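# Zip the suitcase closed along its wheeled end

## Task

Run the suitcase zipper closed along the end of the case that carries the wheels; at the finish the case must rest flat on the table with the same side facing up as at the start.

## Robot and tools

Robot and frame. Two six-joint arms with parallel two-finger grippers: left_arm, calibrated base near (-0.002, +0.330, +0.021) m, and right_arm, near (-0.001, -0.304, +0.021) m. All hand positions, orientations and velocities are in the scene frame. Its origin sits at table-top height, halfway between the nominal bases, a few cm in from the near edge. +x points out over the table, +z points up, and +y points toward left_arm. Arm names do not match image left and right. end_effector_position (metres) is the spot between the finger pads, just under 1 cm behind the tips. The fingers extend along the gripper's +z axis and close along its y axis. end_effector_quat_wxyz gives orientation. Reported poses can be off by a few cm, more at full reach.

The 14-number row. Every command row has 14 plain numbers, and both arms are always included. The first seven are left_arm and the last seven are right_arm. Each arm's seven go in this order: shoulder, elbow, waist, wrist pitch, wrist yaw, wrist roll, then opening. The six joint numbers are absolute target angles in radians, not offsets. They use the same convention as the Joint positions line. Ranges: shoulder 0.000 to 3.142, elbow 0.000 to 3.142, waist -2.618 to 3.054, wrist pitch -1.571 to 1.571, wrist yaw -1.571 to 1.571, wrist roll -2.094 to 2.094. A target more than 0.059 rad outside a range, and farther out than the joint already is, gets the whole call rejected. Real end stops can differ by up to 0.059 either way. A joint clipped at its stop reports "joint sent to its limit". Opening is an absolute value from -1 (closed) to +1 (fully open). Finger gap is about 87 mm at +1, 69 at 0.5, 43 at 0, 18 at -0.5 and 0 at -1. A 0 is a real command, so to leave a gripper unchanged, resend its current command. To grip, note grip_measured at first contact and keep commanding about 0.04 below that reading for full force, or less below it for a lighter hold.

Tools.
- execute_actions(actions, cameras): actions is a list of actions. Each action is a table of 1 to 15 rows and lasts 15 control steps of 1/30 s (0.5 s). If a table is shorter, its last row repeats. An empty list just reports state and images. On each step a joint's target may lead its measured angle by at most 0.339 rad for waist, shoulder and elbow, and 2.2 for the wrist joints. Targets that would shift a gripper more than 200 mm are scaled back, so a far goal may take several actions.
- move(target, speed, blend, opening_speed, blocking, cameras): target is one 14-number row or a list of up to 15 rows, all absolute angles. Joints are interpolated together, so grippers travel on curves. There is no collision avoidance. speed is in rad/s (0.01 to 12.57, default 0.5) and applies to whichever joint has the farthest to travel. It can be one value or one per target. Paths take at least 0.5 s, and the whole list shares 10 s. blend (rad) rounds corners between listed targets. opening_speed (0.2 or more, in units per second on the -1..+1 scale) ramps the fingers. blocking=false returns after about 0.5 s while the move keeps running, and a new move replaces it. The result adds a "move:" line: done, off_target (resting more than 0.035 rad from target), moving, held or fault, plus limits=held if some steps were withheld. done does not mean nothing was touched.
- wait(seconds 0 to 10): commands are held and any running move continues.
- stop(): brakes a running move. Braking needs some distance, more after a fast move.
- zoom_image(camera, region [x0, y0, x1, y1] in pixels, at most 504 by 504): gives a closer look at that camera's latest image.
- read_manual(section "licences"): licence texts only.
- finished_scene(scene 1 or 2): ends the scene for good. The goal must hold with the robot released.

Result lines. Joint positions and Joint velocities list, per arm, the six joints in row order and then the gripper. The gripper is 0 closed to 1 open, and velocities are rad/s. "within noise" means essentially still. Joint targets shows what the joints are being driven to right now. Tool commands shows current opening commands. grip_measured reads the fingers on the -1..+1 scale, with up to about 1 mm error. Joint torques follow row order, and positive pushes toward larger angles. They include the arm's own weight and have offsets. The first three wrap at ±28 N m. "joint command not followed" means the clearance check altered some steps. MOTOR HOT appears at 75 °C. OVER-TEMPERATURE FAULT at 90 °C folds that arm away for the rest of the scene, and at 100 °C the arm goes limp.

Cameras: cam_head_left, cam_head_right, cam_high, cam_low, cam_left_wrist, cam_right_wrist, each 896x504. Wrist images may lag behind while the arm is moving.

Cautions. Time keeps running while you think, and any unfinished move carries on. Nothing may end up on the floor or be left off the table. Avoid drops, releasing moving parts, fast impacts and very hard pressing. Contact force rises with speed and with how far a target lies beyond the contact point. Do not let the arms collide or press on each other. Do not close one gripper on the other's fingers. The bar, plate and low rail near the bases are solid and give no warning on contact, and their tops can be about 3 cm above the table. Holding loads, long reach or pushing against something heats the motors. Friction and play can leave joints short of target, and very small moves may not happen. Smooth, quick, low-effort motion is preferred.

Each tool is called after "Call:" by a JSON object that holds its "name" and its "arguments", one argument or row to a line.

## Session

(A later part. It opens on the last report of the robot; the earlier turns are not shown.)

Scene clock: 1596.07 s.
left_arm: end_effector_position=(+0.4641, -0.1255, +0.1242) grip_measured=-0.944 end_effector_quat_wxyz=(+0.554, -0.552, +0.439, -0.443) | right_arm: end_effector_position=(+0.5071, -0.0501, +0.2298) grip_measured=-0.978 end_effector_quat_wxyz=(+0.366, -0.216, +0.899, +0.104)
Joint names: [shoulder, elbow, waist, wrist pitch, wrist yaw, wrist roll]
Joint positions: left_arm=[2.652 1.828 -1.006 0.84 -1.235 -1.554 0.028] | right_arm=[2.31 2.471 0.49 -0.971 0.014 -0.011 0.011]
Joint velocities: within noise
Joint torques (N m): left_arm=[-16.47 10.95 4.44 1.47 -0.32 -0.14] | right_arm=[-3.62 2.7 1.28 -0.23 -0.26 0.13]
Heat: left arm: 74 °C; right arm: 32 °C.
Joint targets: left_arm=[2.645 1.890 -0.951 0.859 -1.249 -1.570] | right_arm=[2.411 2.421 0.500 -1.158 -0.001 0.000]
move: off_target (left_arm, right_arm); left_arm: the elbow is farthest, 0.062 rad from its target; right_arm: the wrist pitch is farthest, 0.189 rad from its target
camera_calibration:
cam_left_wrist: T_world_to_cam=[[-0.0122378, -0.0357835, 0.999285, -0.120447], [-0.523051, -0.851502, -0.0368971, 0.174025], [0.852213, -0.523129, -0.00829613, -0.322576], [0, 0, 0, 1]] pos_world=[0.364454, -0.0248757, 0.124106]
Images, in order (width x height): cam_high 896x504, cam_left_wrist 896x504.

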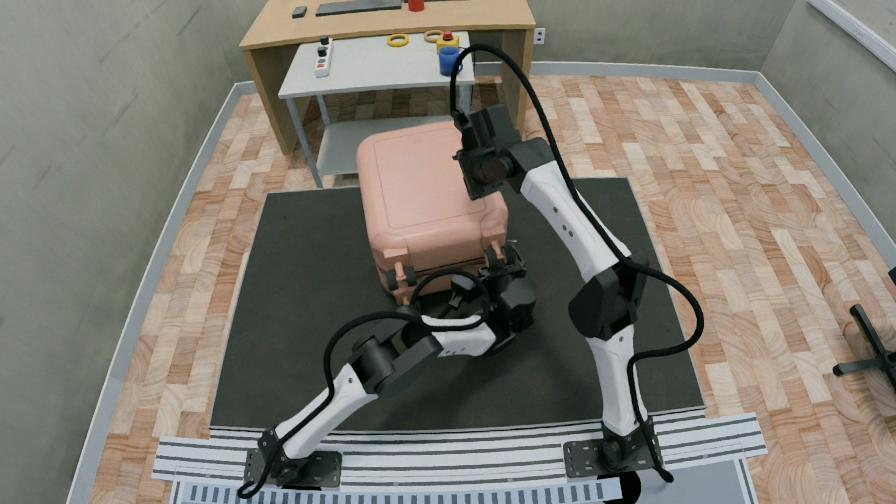

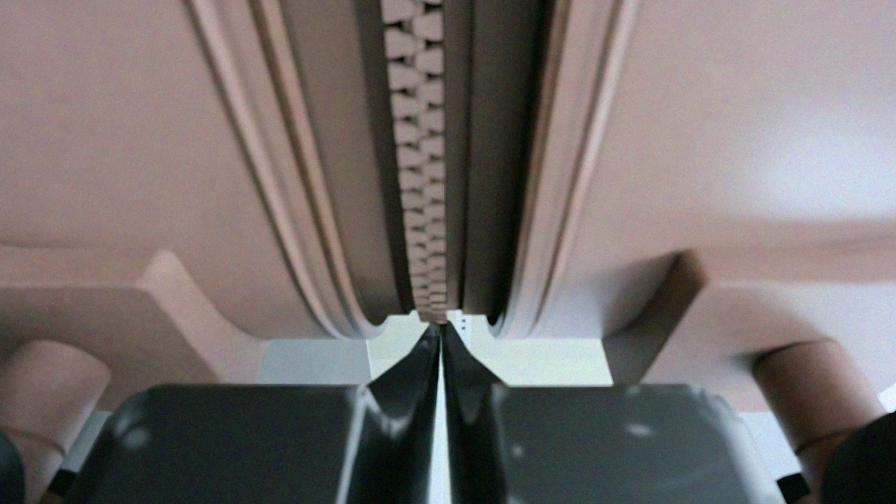

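Call:
{"name": "move", "arguments": {
  "target": [
    [2.65,1.87,-0.99,0.86,-1.25,-1.57,-1,2.1,2.42,0.3,-1.16,0,0,-1],
    [2.65,1.87,-0.99,0.86,-1.25,-1.57,-1,1.8,1.6,-0.15,0,-0.5,0.7,-1],
    [2.65,1.87,-0.99,0.86,-1.25,-1.57,-1,2.336,0.98,0.0,1.38,-0.97,1.57,-1]
  ],
  "speed": [0.6,1.2,0.8],
  "blend": 0.1
}}

Call:
{"name": "zoom_image", "arguments": {
  "camera": "cam_right_wrist",
  "region": [200, 0, 700, 400]
}}

Scene clock: 1607.77 s.
left_arm: end_effector_position=(+0.4627, -0.1261, +0.1243) grip_measured=-0.944 end_effector_quat_wxyz=(+0.553, -0.554, +0.436, -0.444) | right_arm: end_effector_position=(+0.4749, -0.1583, +0.1112) grip_measured=-0.978 end_effector_quat_wxyz=(+0.229, +0.258, +0.650, +0.677)
Joint names: [shoulder, elbow, waist, wrist pitch, wrist yaw, wrist roll]
Joint positions: left_arm=[2.652 1.828 -1.01 0.839 -1.239 -1.563 0.028] | right_arm=[2.31 1.005 -0.022 1.284 -0.895 1.57 0.011]
Joint velocities: within noise
Joint torques (N m): left_arm=[-15.91 9.32 1.55 1.48 -0.32 -0.13] | right_arm=[-8.01 2.78 2.41 2.48 -0.9 0.04]
Heat: left arm: 74 °C; right arm: 33 °C.
Joint targets: left_arm=[2.650 1.870 -0.989 0.861 -1.258 -1.579] | right_arm=[2.336 0.980 0.000 1.369 -0.970 1.581]
move: off_target (left_arm, right_arm); left_arm: the elbow is farthest, 0.042 rad from its target; right_arm: the wrist pitch is farthest, 0.096 rad from its target
camera_calibration:
cam_left_wrist: T_world_to_cam=[[-0.0134526, -0.0280525, 0.999516, -0.119097], [-0.521773, -0.852523, -0.0309496, 0.171339], [0.852978, -0.521936, -0.00316835, -0.322469], [0, 0, 0, 1]] pos_world=[0.362857, -0.0255787, 0.12332]
cam_right_wrist: T_world_to_cam=[[-0.00403378, 0.109992, -0.993924, 0.136841], [-0.997399, -0.0719715, -0.00391678, 0.49673], [-0.071965, 0.991323, 0.109996, 0.319198], [0, 0, 0, 1]] pos_world=[0.518961, -0.29573, 0.102845]

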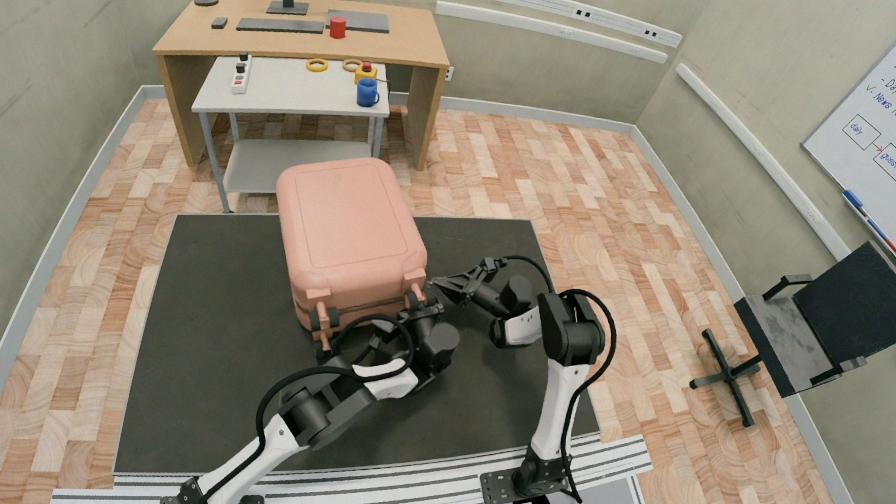

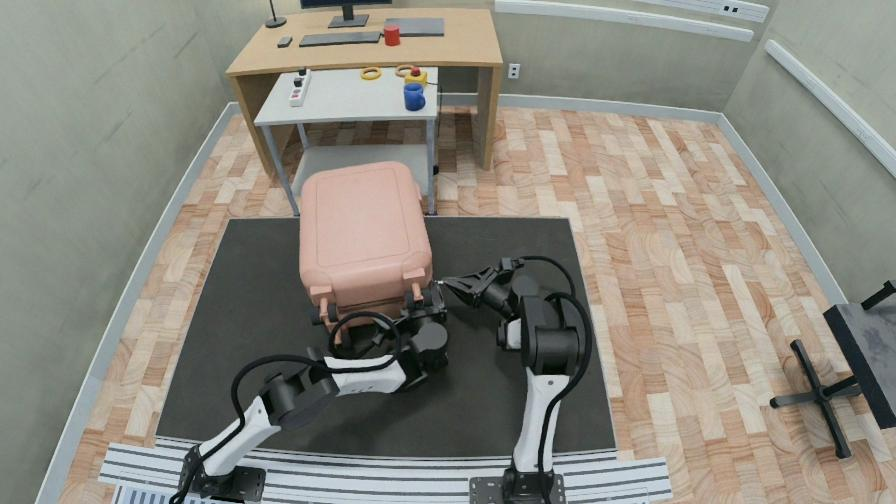

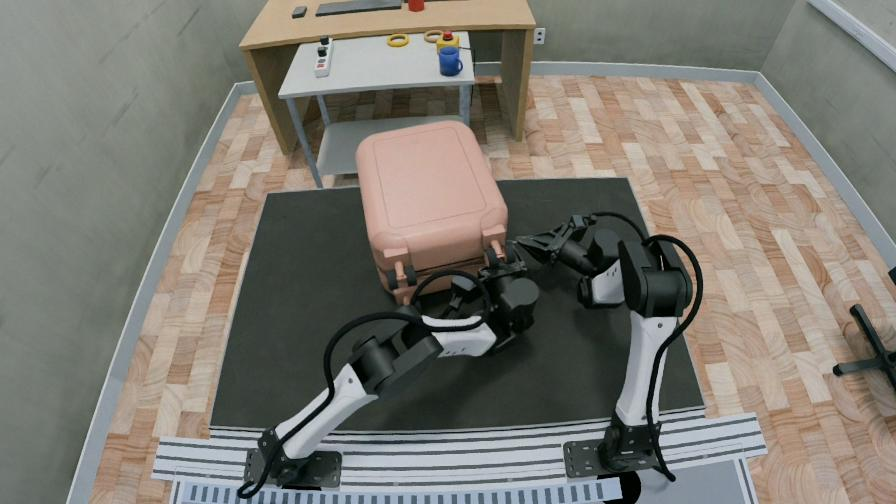

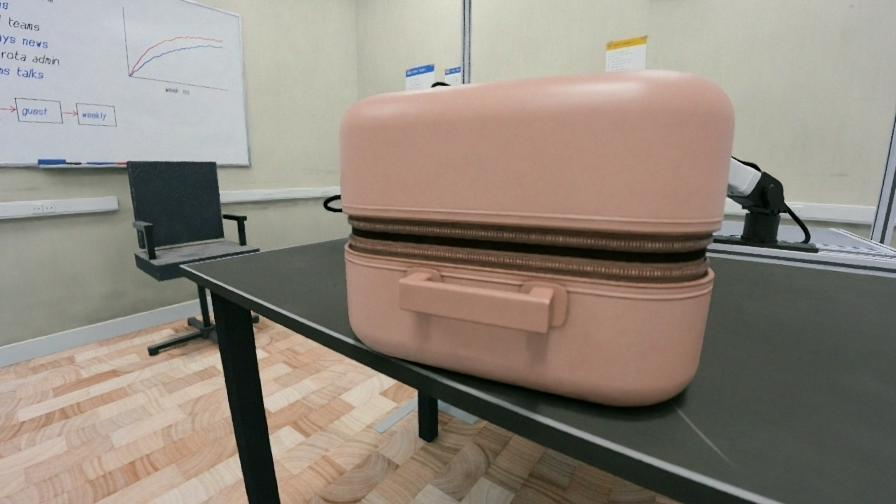

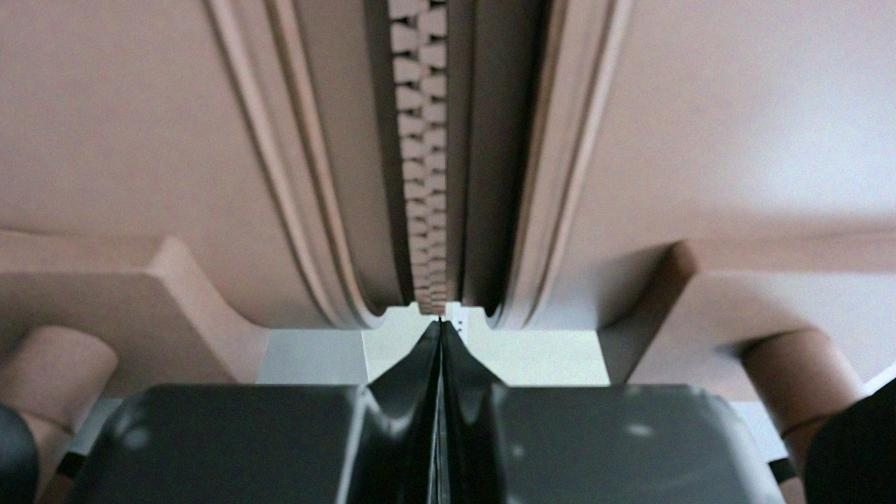

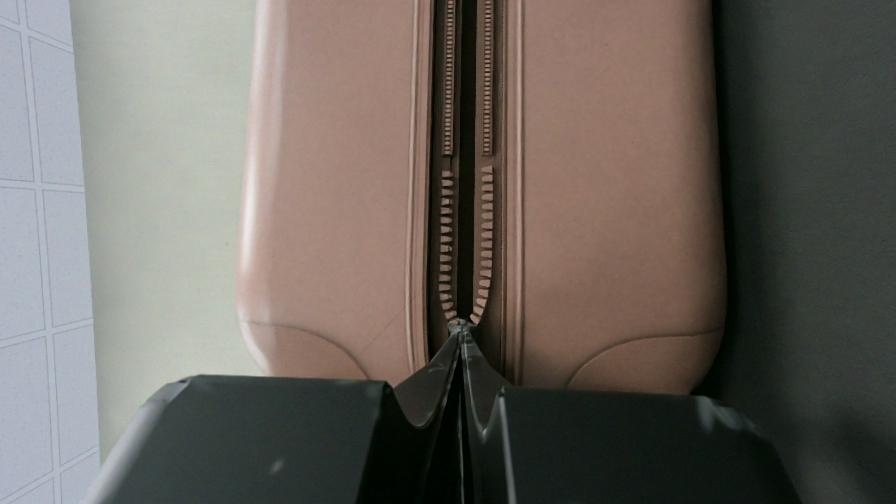

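Scaled by 1.008 from the camera's 896x504 image, which has a finer 1280x720 frame.

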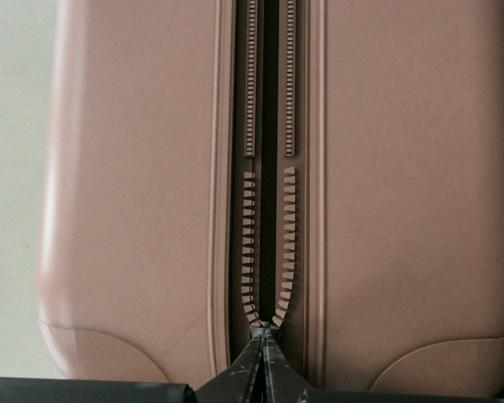

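Call:
{"name": "zoom_image", "arguments": {
  "camera": "cam_right_wrist",
  "region": [400, 260, 520, 380]
}}

Call:
{"name": "zoom_image", "arguments": {
  "camera": "cam_high",
  "region": [450, 200, 570, 320]
}}

Call:
{"name": "zoom_image", "arguments": {
  "camera": "cam_head_right",
  "region": [380, 240, 500, 360]
}}

Scaled by 4.200 from the camera's 896x504 image, which has a finer 1280x720 frame.

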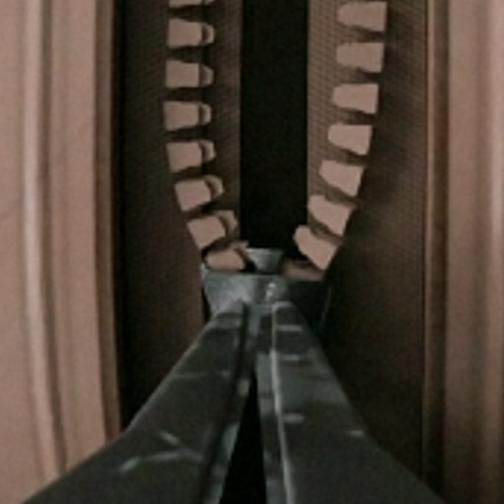

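Scaled by 4.200 from the camera's 896x504 image, which has a finer 1280x720 frame.

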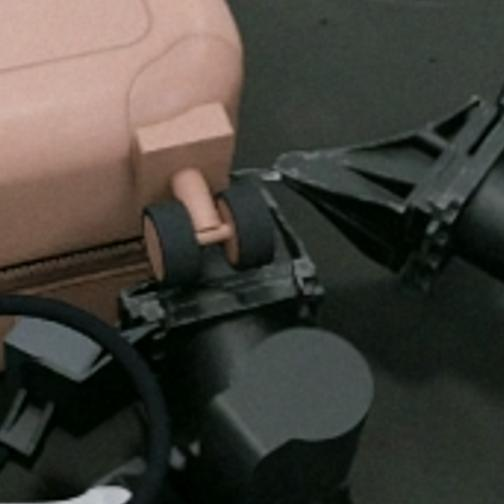

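Scaled by 4.200 from the camera's 896x504 image, which has a finer 1280x720 frame.

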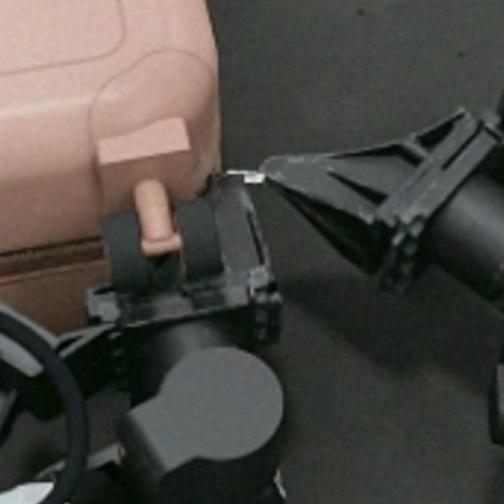

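Call:
{"name": "move", "arguments": {
  "target": [2.65,1.87,-1.01,0.86,-1.25,-1.57,-1,2.336,0.98,0.0,1.369,-0.97,1.57,-0.55],
  "cameras": ["cam_right_wrist","cam_high","cam_head_right"]
}}

Call:
{"name": "zoom_image", "arguments": {
  "camera": "cam_right_wrist",
  "region": [400, 260, 520, 380]
}}

Call:
{"name": "zoom_image", "arguments": {
  "camera": "cam_head_right",
  "region": [380, 240, 500, 360]
}}

Scene clock: 1627.53 s.
left_arm: end_effector_position=(+0.4633, -0.1268, +0.1242) grip_measured=-0.943 end_effector_quat_wxyz=(+0.552, -0.552, +0.439, -0.445) | right_arm: end_effector_position=(+0.4653, -0.1510, +0.1089) grip_measured=-0.550 end_effector_quat_wxyz=(+0.211, +0.246, +0.655, +0.682)
Joint names: [shoulder, elbow, waist, wrist pitch, wrist yaw, wrist roll]
Joint positions: left_arm=[2.652 1.828 -1.008 0.839 -1.232 -1.56 0.029] | right_arm=[2.312 0.994 -0.013 1.288 -0.93 1.572 0.225]
Joint velocities: within noise
Joint torques (N m): left_arm=[-15.94 9.29 -0.24 1.46 -0.25 -0.03] | right_arm=[-7.97 3.74 1.62 2.42 -0.54 -0.07]
Heat: left arm: 75 °C; right arm: 40 °C. Fold the left arm in close to its base, or ease its load, before you think long.
Joint targets: left_arm=[2.650 1.870 -1.010 0.860 -1.242 -1.567] | right_arm=[2.337 0.980 0.001 1.369 -0.969 1.570]
MOTOR HOT: the shoulder of the left arm reports 75 °C; the controller's stop level is 90 °C. To cool a motor, set the load down, stop pushing, or move to a pose that needs little force.
move: off_target (left_arm, right_arm); left_arm: the elbow is farthest, 0.042 rad from its target; right_arm: the wrist pitch is farthest, 0.081 rad from its target
camera_calibration:
cam_right_wrist: T_world_to_cam=[[-0.0154827, 0.111789, -0.993611, 0.139294], [-0.993181, -0.116555, 0.00236272, 0.478367], [-0.115546, 0.986873, 0.112831, 0.330893], [0, 0, 0, 1]] pos_world=[0.515495, -0.286365, 0.0999387]
Images, in order (width x height): cam_head_right 896x504, cam_high 896x504, cam_right_wrist 896x504.

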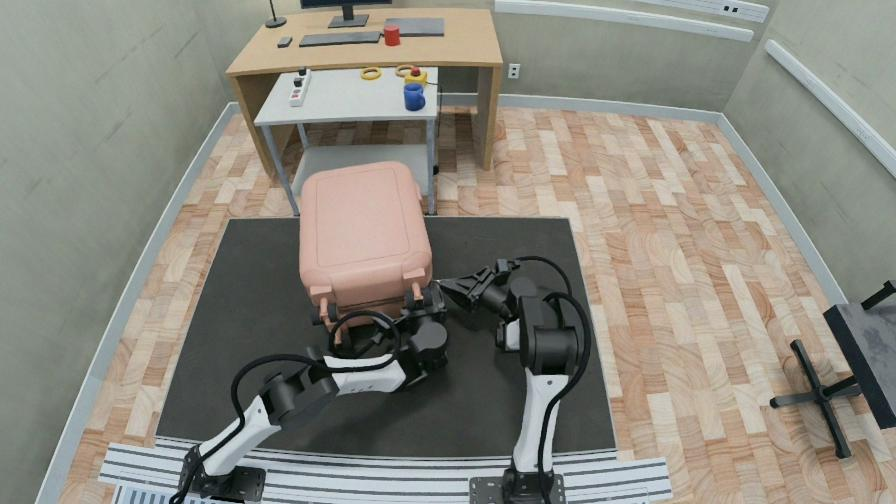

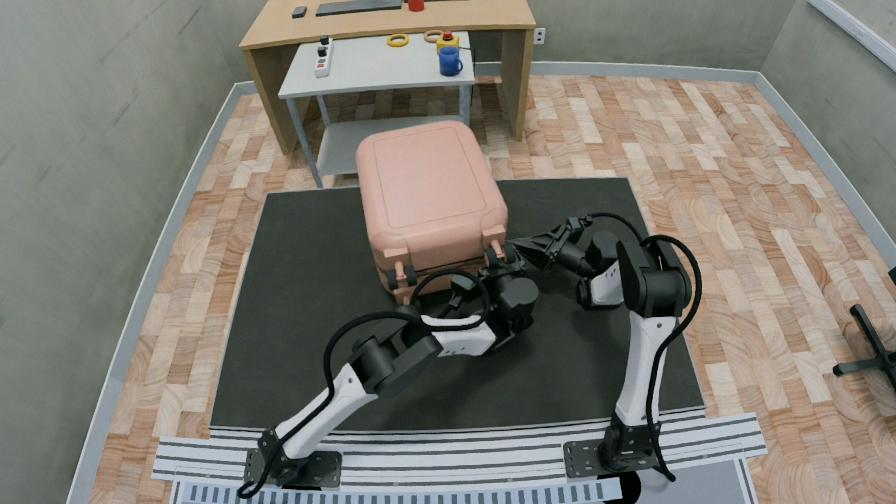

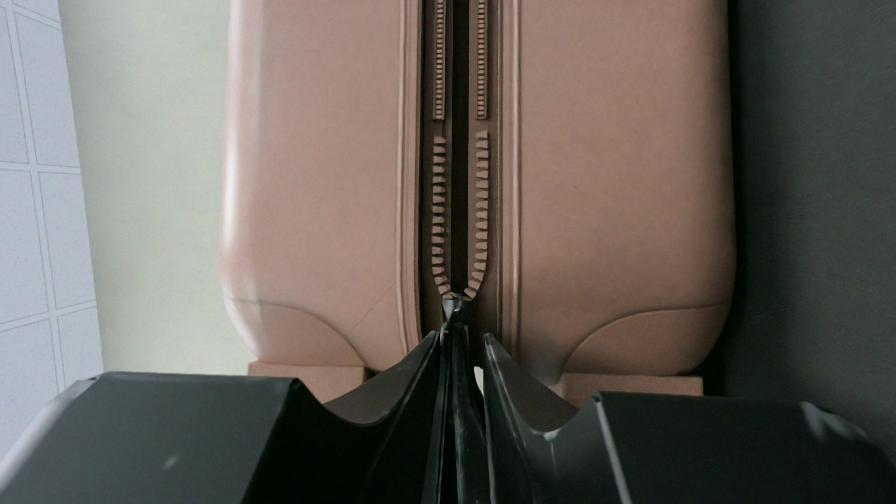

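Scaled by 4.200 from the camera's 896x504 image, which has a finer 1280x720 frame.

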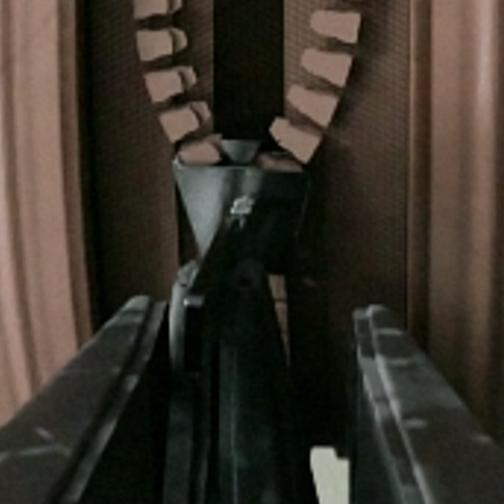

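Scaled by 4.200 from the camera's 896x504 image, which has a finer 1280x720 frame.

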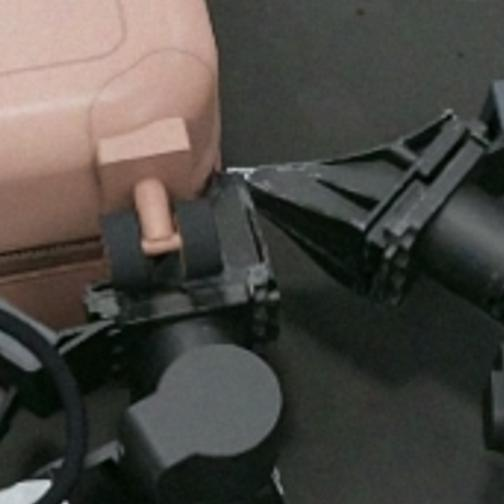

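Call:
{"name": "move", "arguments": {
  "target": [
    [2.65,1.87,-1.01,0.86,-1.25,-1.57,-0.6,2.336,0.98,0.0,1.369,-0.97,1.57,-0.55],
    [2.61,1.79,-1.07,0.87,-1.25,-1.57,-0.6,2.336,0.98,0.0,1.369,-0.97,1.57,-0.55]
  ],
  "speed": 0.12,
  "opening_speed": 0.5,
  "cameras": ["cam_right_wrist","cam_high","cam_left_wrist"]
}}

Call:
{"name": "zoom_image", "arguments": {
  "camera": "cam_right_wrist",
  "region": [400, 260, 520, 380]
}}

Scene clock: 1638.03 s.
left_arm: end_effector_position=(+0.4453, -0.1406, +0.1235) grip_measured=-0.600 end_effector_quat_wxyz=(+0.543, -0.548, +0.443, -0.457) | right_arm: end_effector_position=(+0.4570, -0.1479, +0.1078) grip_measured=-0.550 end_effector_quat_wxyz=(+0.198, +0.230, +0.659, +0.688)
Joint names: [shoulder, elbow, waist, wrist pitch, wrist yaw, wrist roll]
Joint positions: left_arm=[2.65 1.814 -1.045 0.859 -1.239 -1.564 0.2] | right_arm=[2.316 0.99 -0.013 1.301 -0.973 1.572 0.225]
Joint velocities: within noise
Joint torques (N m): left_arm=[-19.47 4.18 -1.01 1.36 -0.31 -0.05] | right_arm=[-8.44 4.12 1.52 2.29 -0.21 -0.07]
Heat: left arm: 76 °C; right arm: 41 °C. Fold the left arm in close to its base, or ease its load, before you think long.
Joint targets: left_arm=[2.608 1.791 -1.057 0.871 -1.257 -1.574] | right_arm=[2.336 0.980 0.000 1.369 -0.980 1.570]
MOTOR HOT: still on. The shoulder of the left arm reports 76 °C.
move: off_target (left_arm, right_arm); left_arm: the shoulder is farthest, 0.040 rad from its target; right_arm: the wrist pitch is farthest, 0.068 rad from its target
camera_calibration:
cam_left_wrist: T_world_to_cam=[[-0.0186353, -0.0194622, 0.999637, -0.115405], [-0.551383, -0.833831, -0.026513, 0.165208], [0.834044, -0.551677, 0.00480752, -0.311936], [0, 0, 0, 1]] pos_world=[0.34911, -0.0365786, 0.121243]
cam_right_wrist: T_world_to_cam=[[-0.0150384, 0.112443, -0.993544, 0.137611], [-0.987289, -0.158908, -0.00304038, 0.462153], [-0.158224, 0.980869, 0.113403, 0.34548], [0, 0, 0, 1]] pos_world=[0.513011, -0.280905, 0.0989487]
Images, in order (width x height): cam_high 896x504, cam_left_wrist 896x504, cam_right_wrist 896x504.

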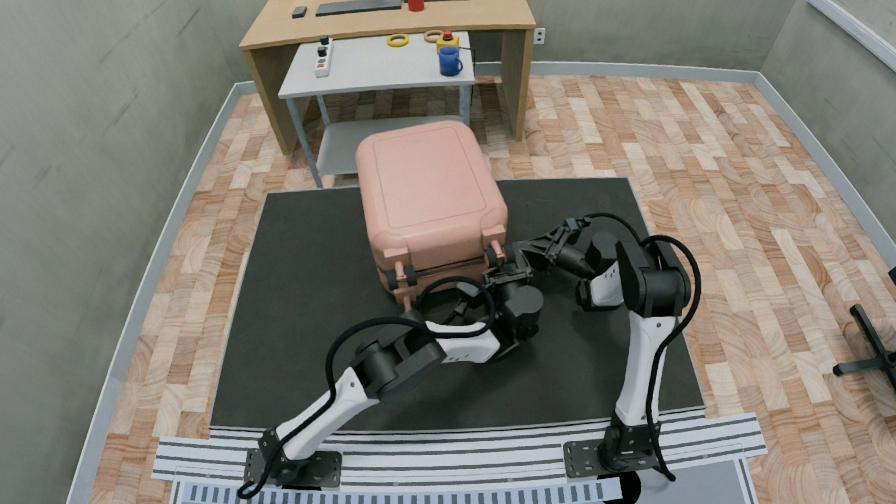

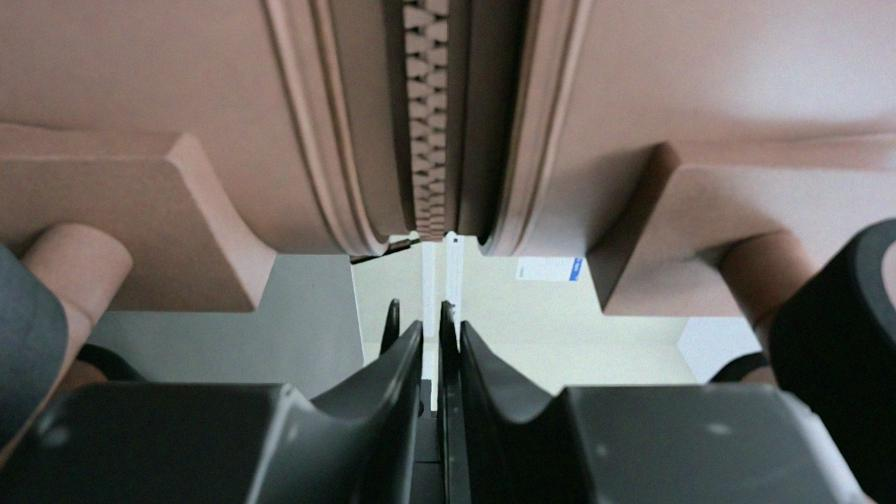

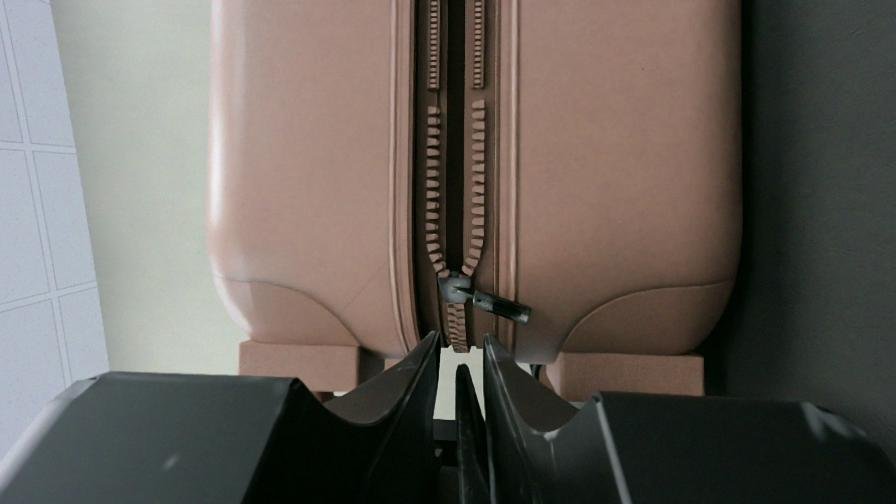

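Scaled by 4.200 from the camera's 896x504 image, which has a finer 1280x720 frame.

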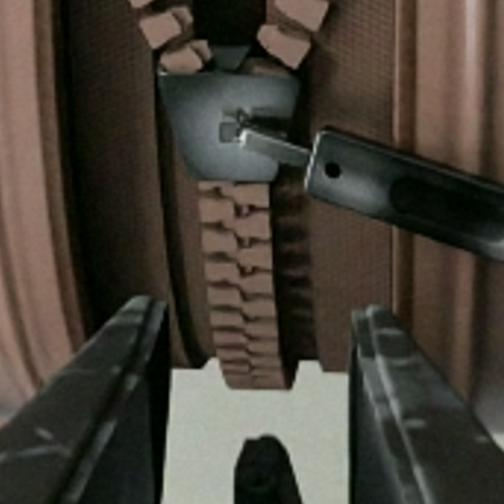

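Call:
{"name": "move", "arguments": {
  "target": [
    [2.56,1.68,-1.14,0.87,-1.25,-1.57,-0.6,2.336,0.98,0.0,1.369,-0.97,1.57,-0.55],
    [2.40,1.36,-1.25,0.9,-1.3,-1.57,-0.6,2.336,0.98,0.0,1.369,-0.97,1.57,-0.55],
    [1.6,0.8,-0.6,0.5,-0.4,-0.5,-0.6,2.336,0.98,0.0,1.369,-0.97,1.57,-0.55],
    [0.6,0.8,-0.2,-0.3,0,0,-0.6,2.336,0.98,0.0,1.369,-0.97,1.57,-0.55]
  ],
  "speed": [0.2,0.4,0.8,0.8],
  "blend": 0.03,
  "cameras": ["cam_right_wrist","cam_high"]
}}

Call:
{"name": "zoom_image", "arguments": {
  "camera": "cam_right_wrist",
  "region": [350, 200, 600, 400]
}}

Scene clock: 1647.63 s.
left_arm: end_effector_position=(+0.2653, +0.2783, +0.3470) grip_measured=-0.600 end_effector_quat_wxyz=(+0.695, +0.057, +0.713, -0.073) | right_arm: end_effector_position=(+0.4575, -0.1481, +0.1078) grip_measured=-0.550 end_effector_quat_wxyz=(+0.199, +0.231, +0.659, +0.687)
Joint names: [shoulder, elbow, waist, wrist pitch, wrist yaw, wrist roll]
Joint positions: left_arm=[0.586 0.815 -0.207 -0.256 -0.026 -0.021 0.2] | right_arm=[2.316 0.99 -0.013 1.301 -0.97 1.572 0.225]
Joint velocities: within noise
Joint torques (N m): left_arm=[1.14 5.26 0.38 1.3 0.08 0.26] | right_arm=[-8.42 4.11 1.52 2.28 -0.04 -0.07]
Heat: left arm: 77 °C; right arm: 39 °C. Fold the left arm in close to its base, or ease its load, before you think long.
Joint targets: left_arm=[0.587 0.799 -0.202 -0.301 -0.002 0.001] | right_arm=[2.336 0.980 0.000 1.369 -0.961 1.570]
MOTOR HOT: still on. The shoulder of the left arm reports 77 °C.
move: off_target (left_arm, right_arm); left_arm: the wrist pitch is farthest, 0.044 rad from its target; right_arm: the wrist pitch is farthest, 0.068 rad from its target
camera_calibration:
cam_right_wrist: T_world_to_cam=[[-0.0148678, 0.112359, -0.993556, 0.137547], [-0.987783, -0.155811, -0.00283889, 0.463298], [-0.155126, 0.981376, 0.113303, 0.344456], [0, 0, 0, 1]] pos_world=[0.513117, -0.281309, 0.0989482]
Images, in order (width x height): cam_high 896x504, cam_right_wrist 896x504.

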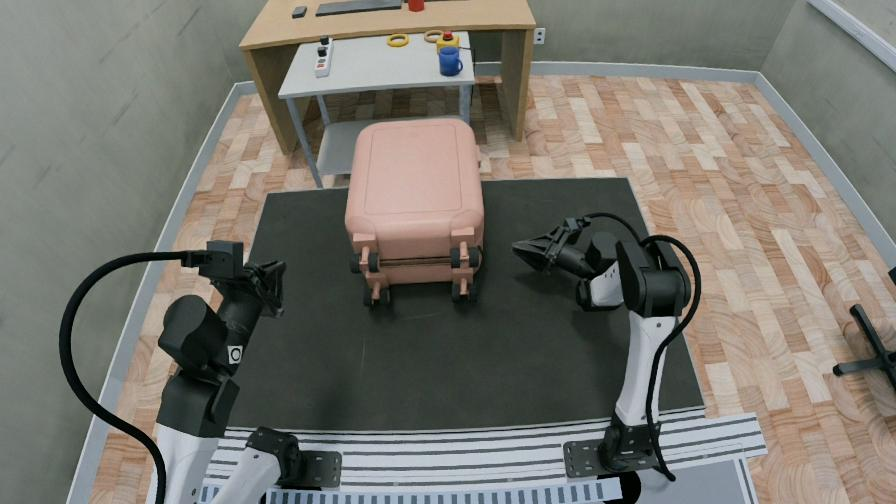

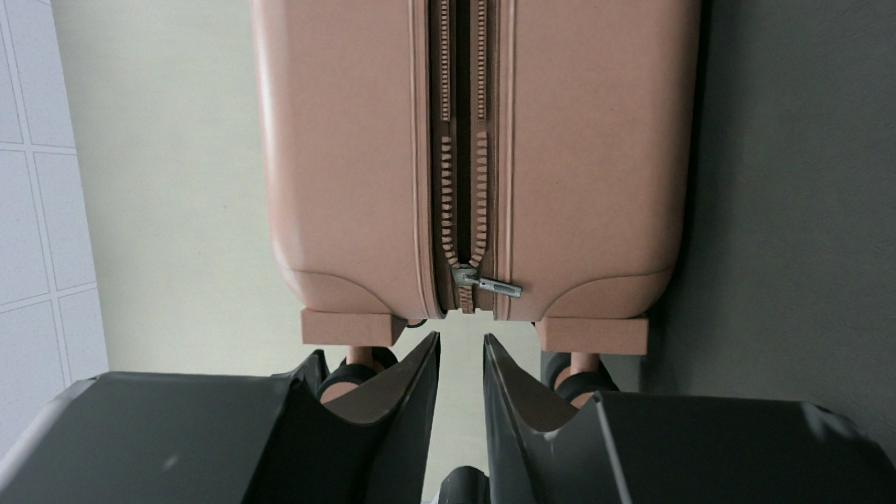

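Scaled by 2.016 from the camera's 896x504 image, which has a finer 1280x720 frame.

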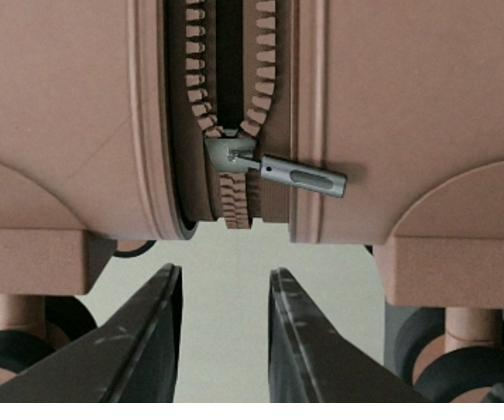

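Call:
{"name": "move", "arguments": {
  "target": [
    [0.6,0.8,-0.2,-0.3,0,0,-0.6,2.336,0.98,-0.16,1.369,-0.97,1.57,-0.55],
    [0.6,0.8,-0.2,-0.3,0,0,-0.6,2.326,1.18,-0.08,1.17,-1.41,0,-0.55]
  ],
  "speed": [0.4,0.8],
  "cameras": ["cam_right_wrist","cam_high","cam_head_right"]
}}

Call:
{"name": "zoom_image", "arguments": {
  "camera": "cam_right_wrist",
  "region": [320, 150, 620, 390]
}}

Scene clock: 1689.20 s.
left_arm: end_effector_position=(+0.2651, +0.2778, +0.3466) grip_measured=-0.600 end_effector_quat_wxyz=(+0.694, +0.058, +0.714, -0.074) | right_arm: end_effector_position=(+0.4691, -0.1795, +0.0948) grip_measured=-0.550 end_effector_quat_wxyz=(+0.577, -0.418, +0.546, +0.441)
Joint names: [shoulder, elbow, waist, wrist pitch, wrist yaw, wrist roll]
Joint positions: left_arm=[0.586 0.815 -0.207 -0.258 -0.023 -0.021 0.2] | right_arm=[2.316 1.155 -0.092 1.202 -1.405 0.024 0.225]
Joint velocities: within noise
Joint torques (N m): left_arm=[2.3 5.29 0.5 1.37 0.1 0.25] | right_arm=[-9.74 7.88 1.5 0.96 -0.23 -0.21]
Heat: left arm: 56 °C; right arm: 39 °C.
Joint targets: left_arm=[0.600 0.800 -0.200 -0.301 0.000 -0.001] | right_arm=[2.326 1.179 -0.080 1.169 -1.418 -0.001]
MOTOR HOT: cleared for the motors of the left arm.
move: off_target (left_arm); left_arm: the wrist pitch is farthest, 0.042 rad from its target
camera_calibration:
cam_right_wrist: T_world_to_cam=[[0.979052, -0.202678, -0.0194628, -0.48686], [-0.14829, -0.644278, -0.750277, 0.0590963], [0.139525, 0.737447, -0.660837, 0.269952], [0, 0, 0, 1]] pos_world=[0.447759, -0.259677, 0.213257]
Images, in order (width x height): cam_head_right 896x504, cam_high 896x504, cam_right_wrist 896x504.

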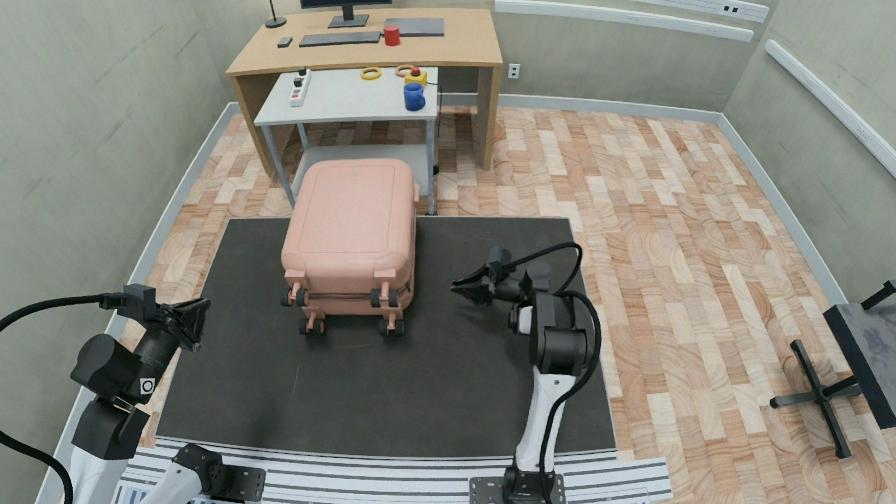

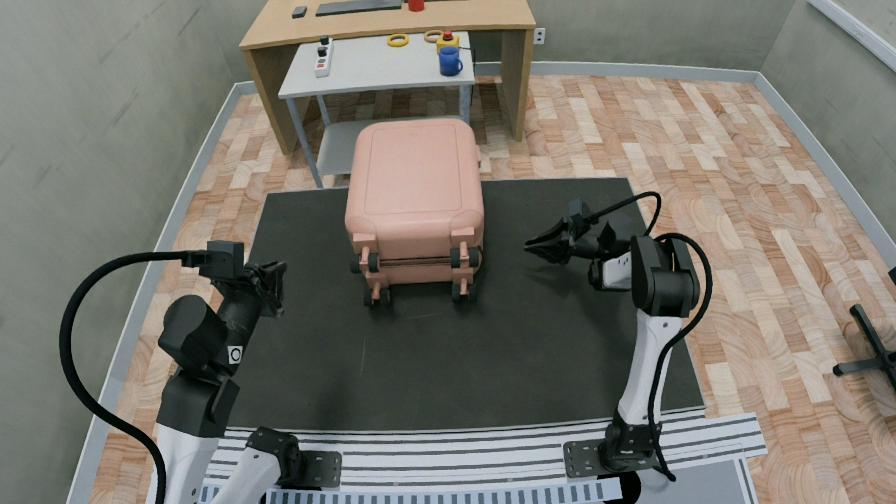

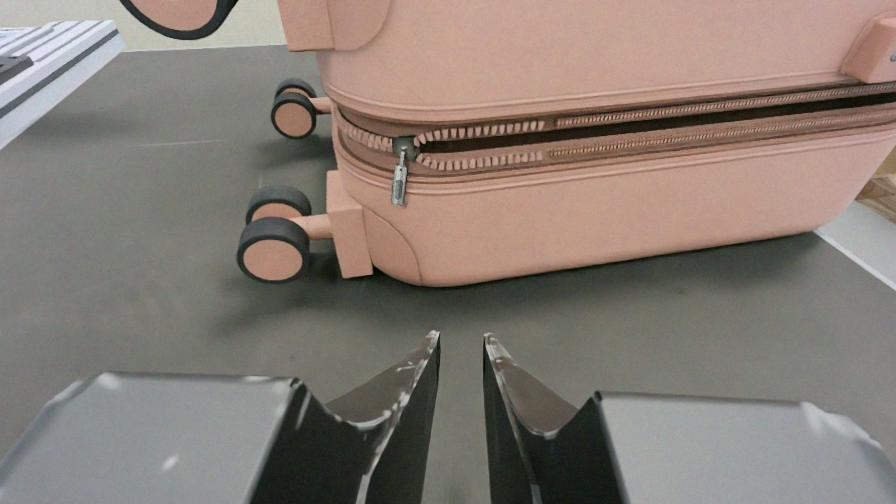

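Scaled by 1.680 from the camera's 896x504 image, which has a finer 1280x720 frame.

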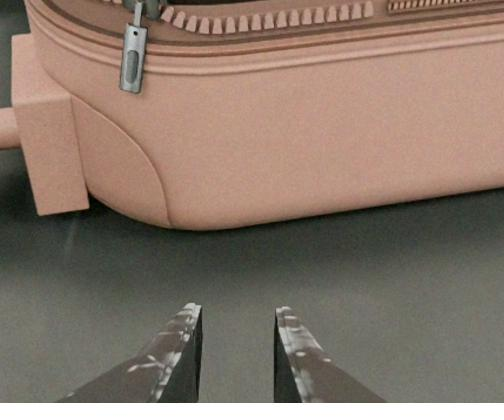

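Call:
{"name": "move", "arguments": {
  "target": [0.6,0.8,-0.2,-0.3,0,0,-0.6,2.326,1.173,0.046,1.173,-1.40,0,-0.55],
  "speed": 0.2
}}

Scene clock: 1705.17 s.
left_arm: end_effector_position=(+0.2651, +0.2778, +0.3466) grip_measured=-0.600 end_effector_quat_wxyz=(+0.694, +0.058, +0.714, -0.074) | right_arm: end_effector_position=(+0.4483, -0.1189, +0.0979) grip_measured=-0.550 end_effector_quat_wxyz=(+0.548, -0.454, +0.515, +0.477)
Joint names: [shoulder, elbow, waist, wrist pitch, wrist yaw, wrist roll]
Joint positions: left_arm=[0.586 0.815 -0.207 -0.258 -0.023 -0.021 0.2] | right_arm=[2.316 1.155 0.039 1.202 -1.405 0.024 0.225]
Joint velocities: within noise
Joint torques (N m): left_arm=[2.33 5.46 0.4 1.37 0.08 0.23] | right_arm=[-9.72 7.32 1.02 1 -0.03 -0.22]
Heat: left arm: 52 °C; right arm: 40 °C.
Joint targets: left_arm=[0.600 0.800 -0.200 -0.300 0.000 0.000] | right_arm=[2.326 1.173 0.047 1.173 -1.399 0.001]
move: off_target (left_arm); left_arm: the wrist pitch is farthest, 0.042 rad from its target
camera_calibration:
cam_left_wrist: T_world_to_cam=[[-0.200446, -0.979656, -0.00979484, 0.331115], [-0.702993, 0.150788, -0.695028, 0.418915], [0.682365, -0.13243, -0.718916, 0.242569], [0, 0, 0, 1]] pos_world=[0.195344, 0.293335, 0.468788]
cam_right_wrist: T_world_to_cam=[[0.9973, -0.0722819, -0.0129713, -0.447387], [-0.0574204, -0.65742, -0.751334, 0.0552146], [0.0457802, 0.75005, -0.659795, 0.273677], [0, 0, 0, 1]] pos_world=[0.436821, -0.20131, 0.216252]

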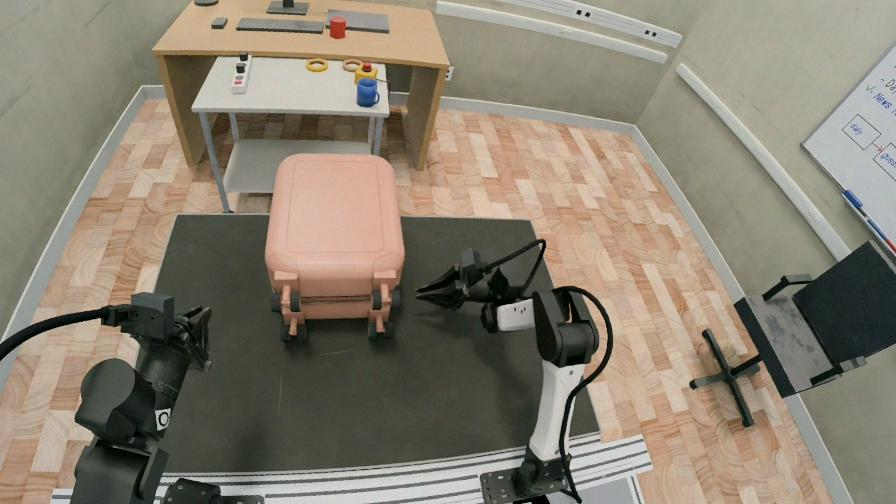

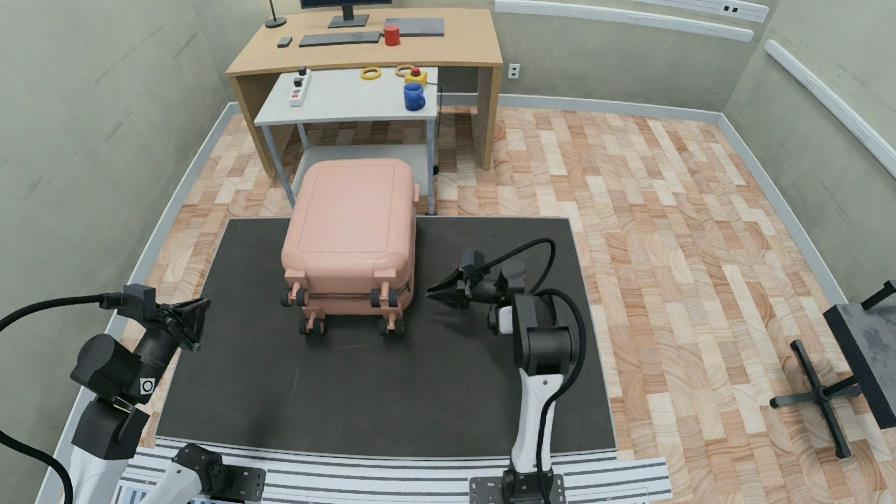

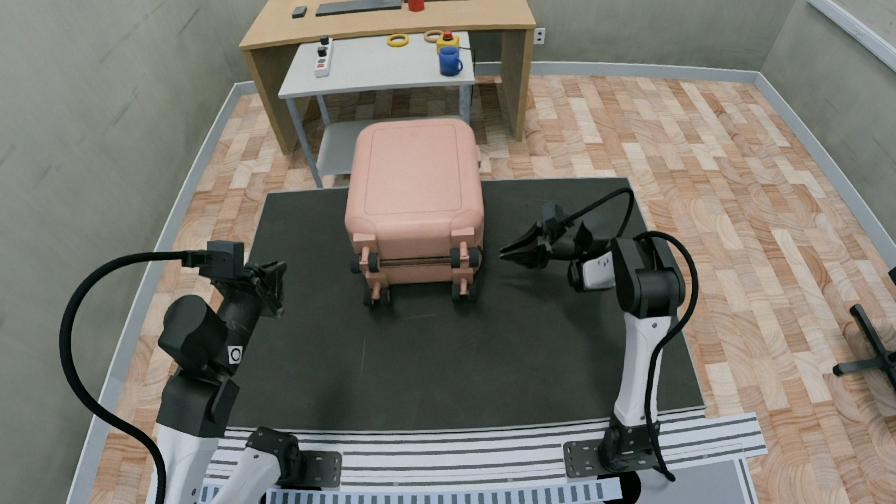

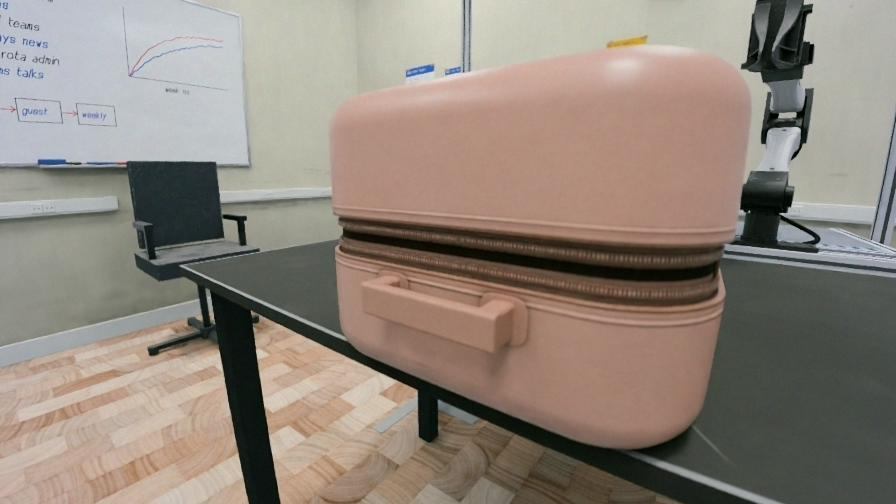

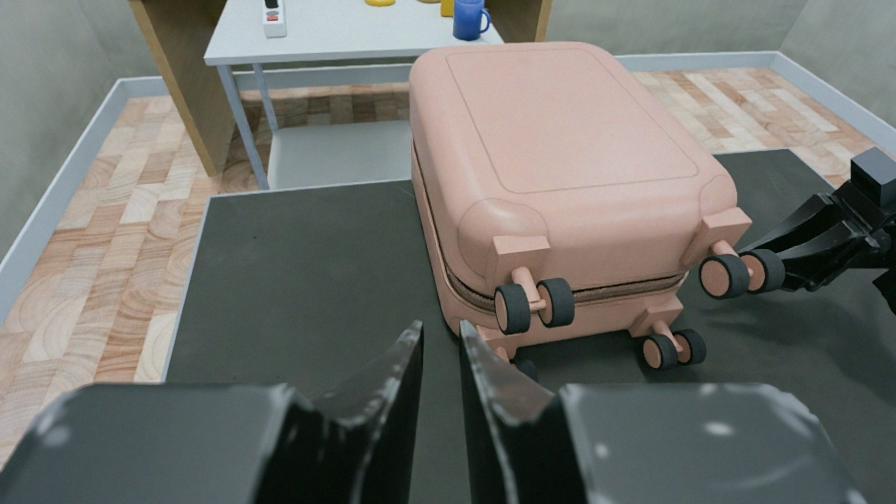

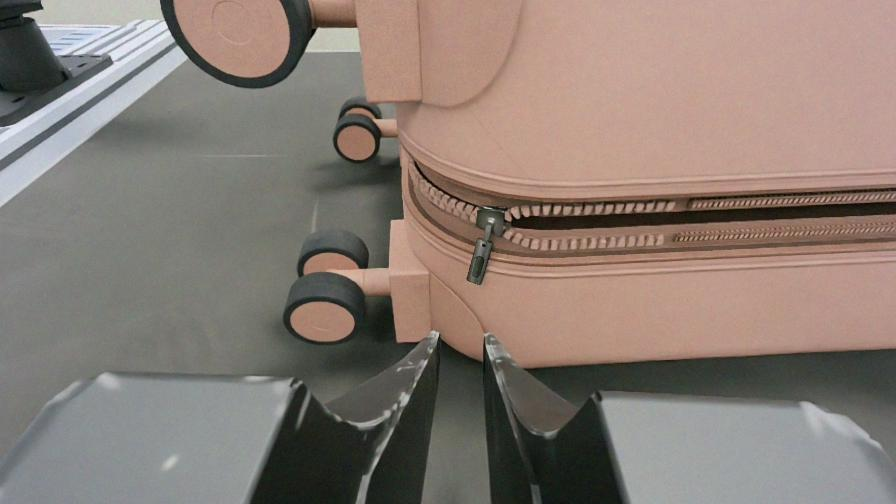

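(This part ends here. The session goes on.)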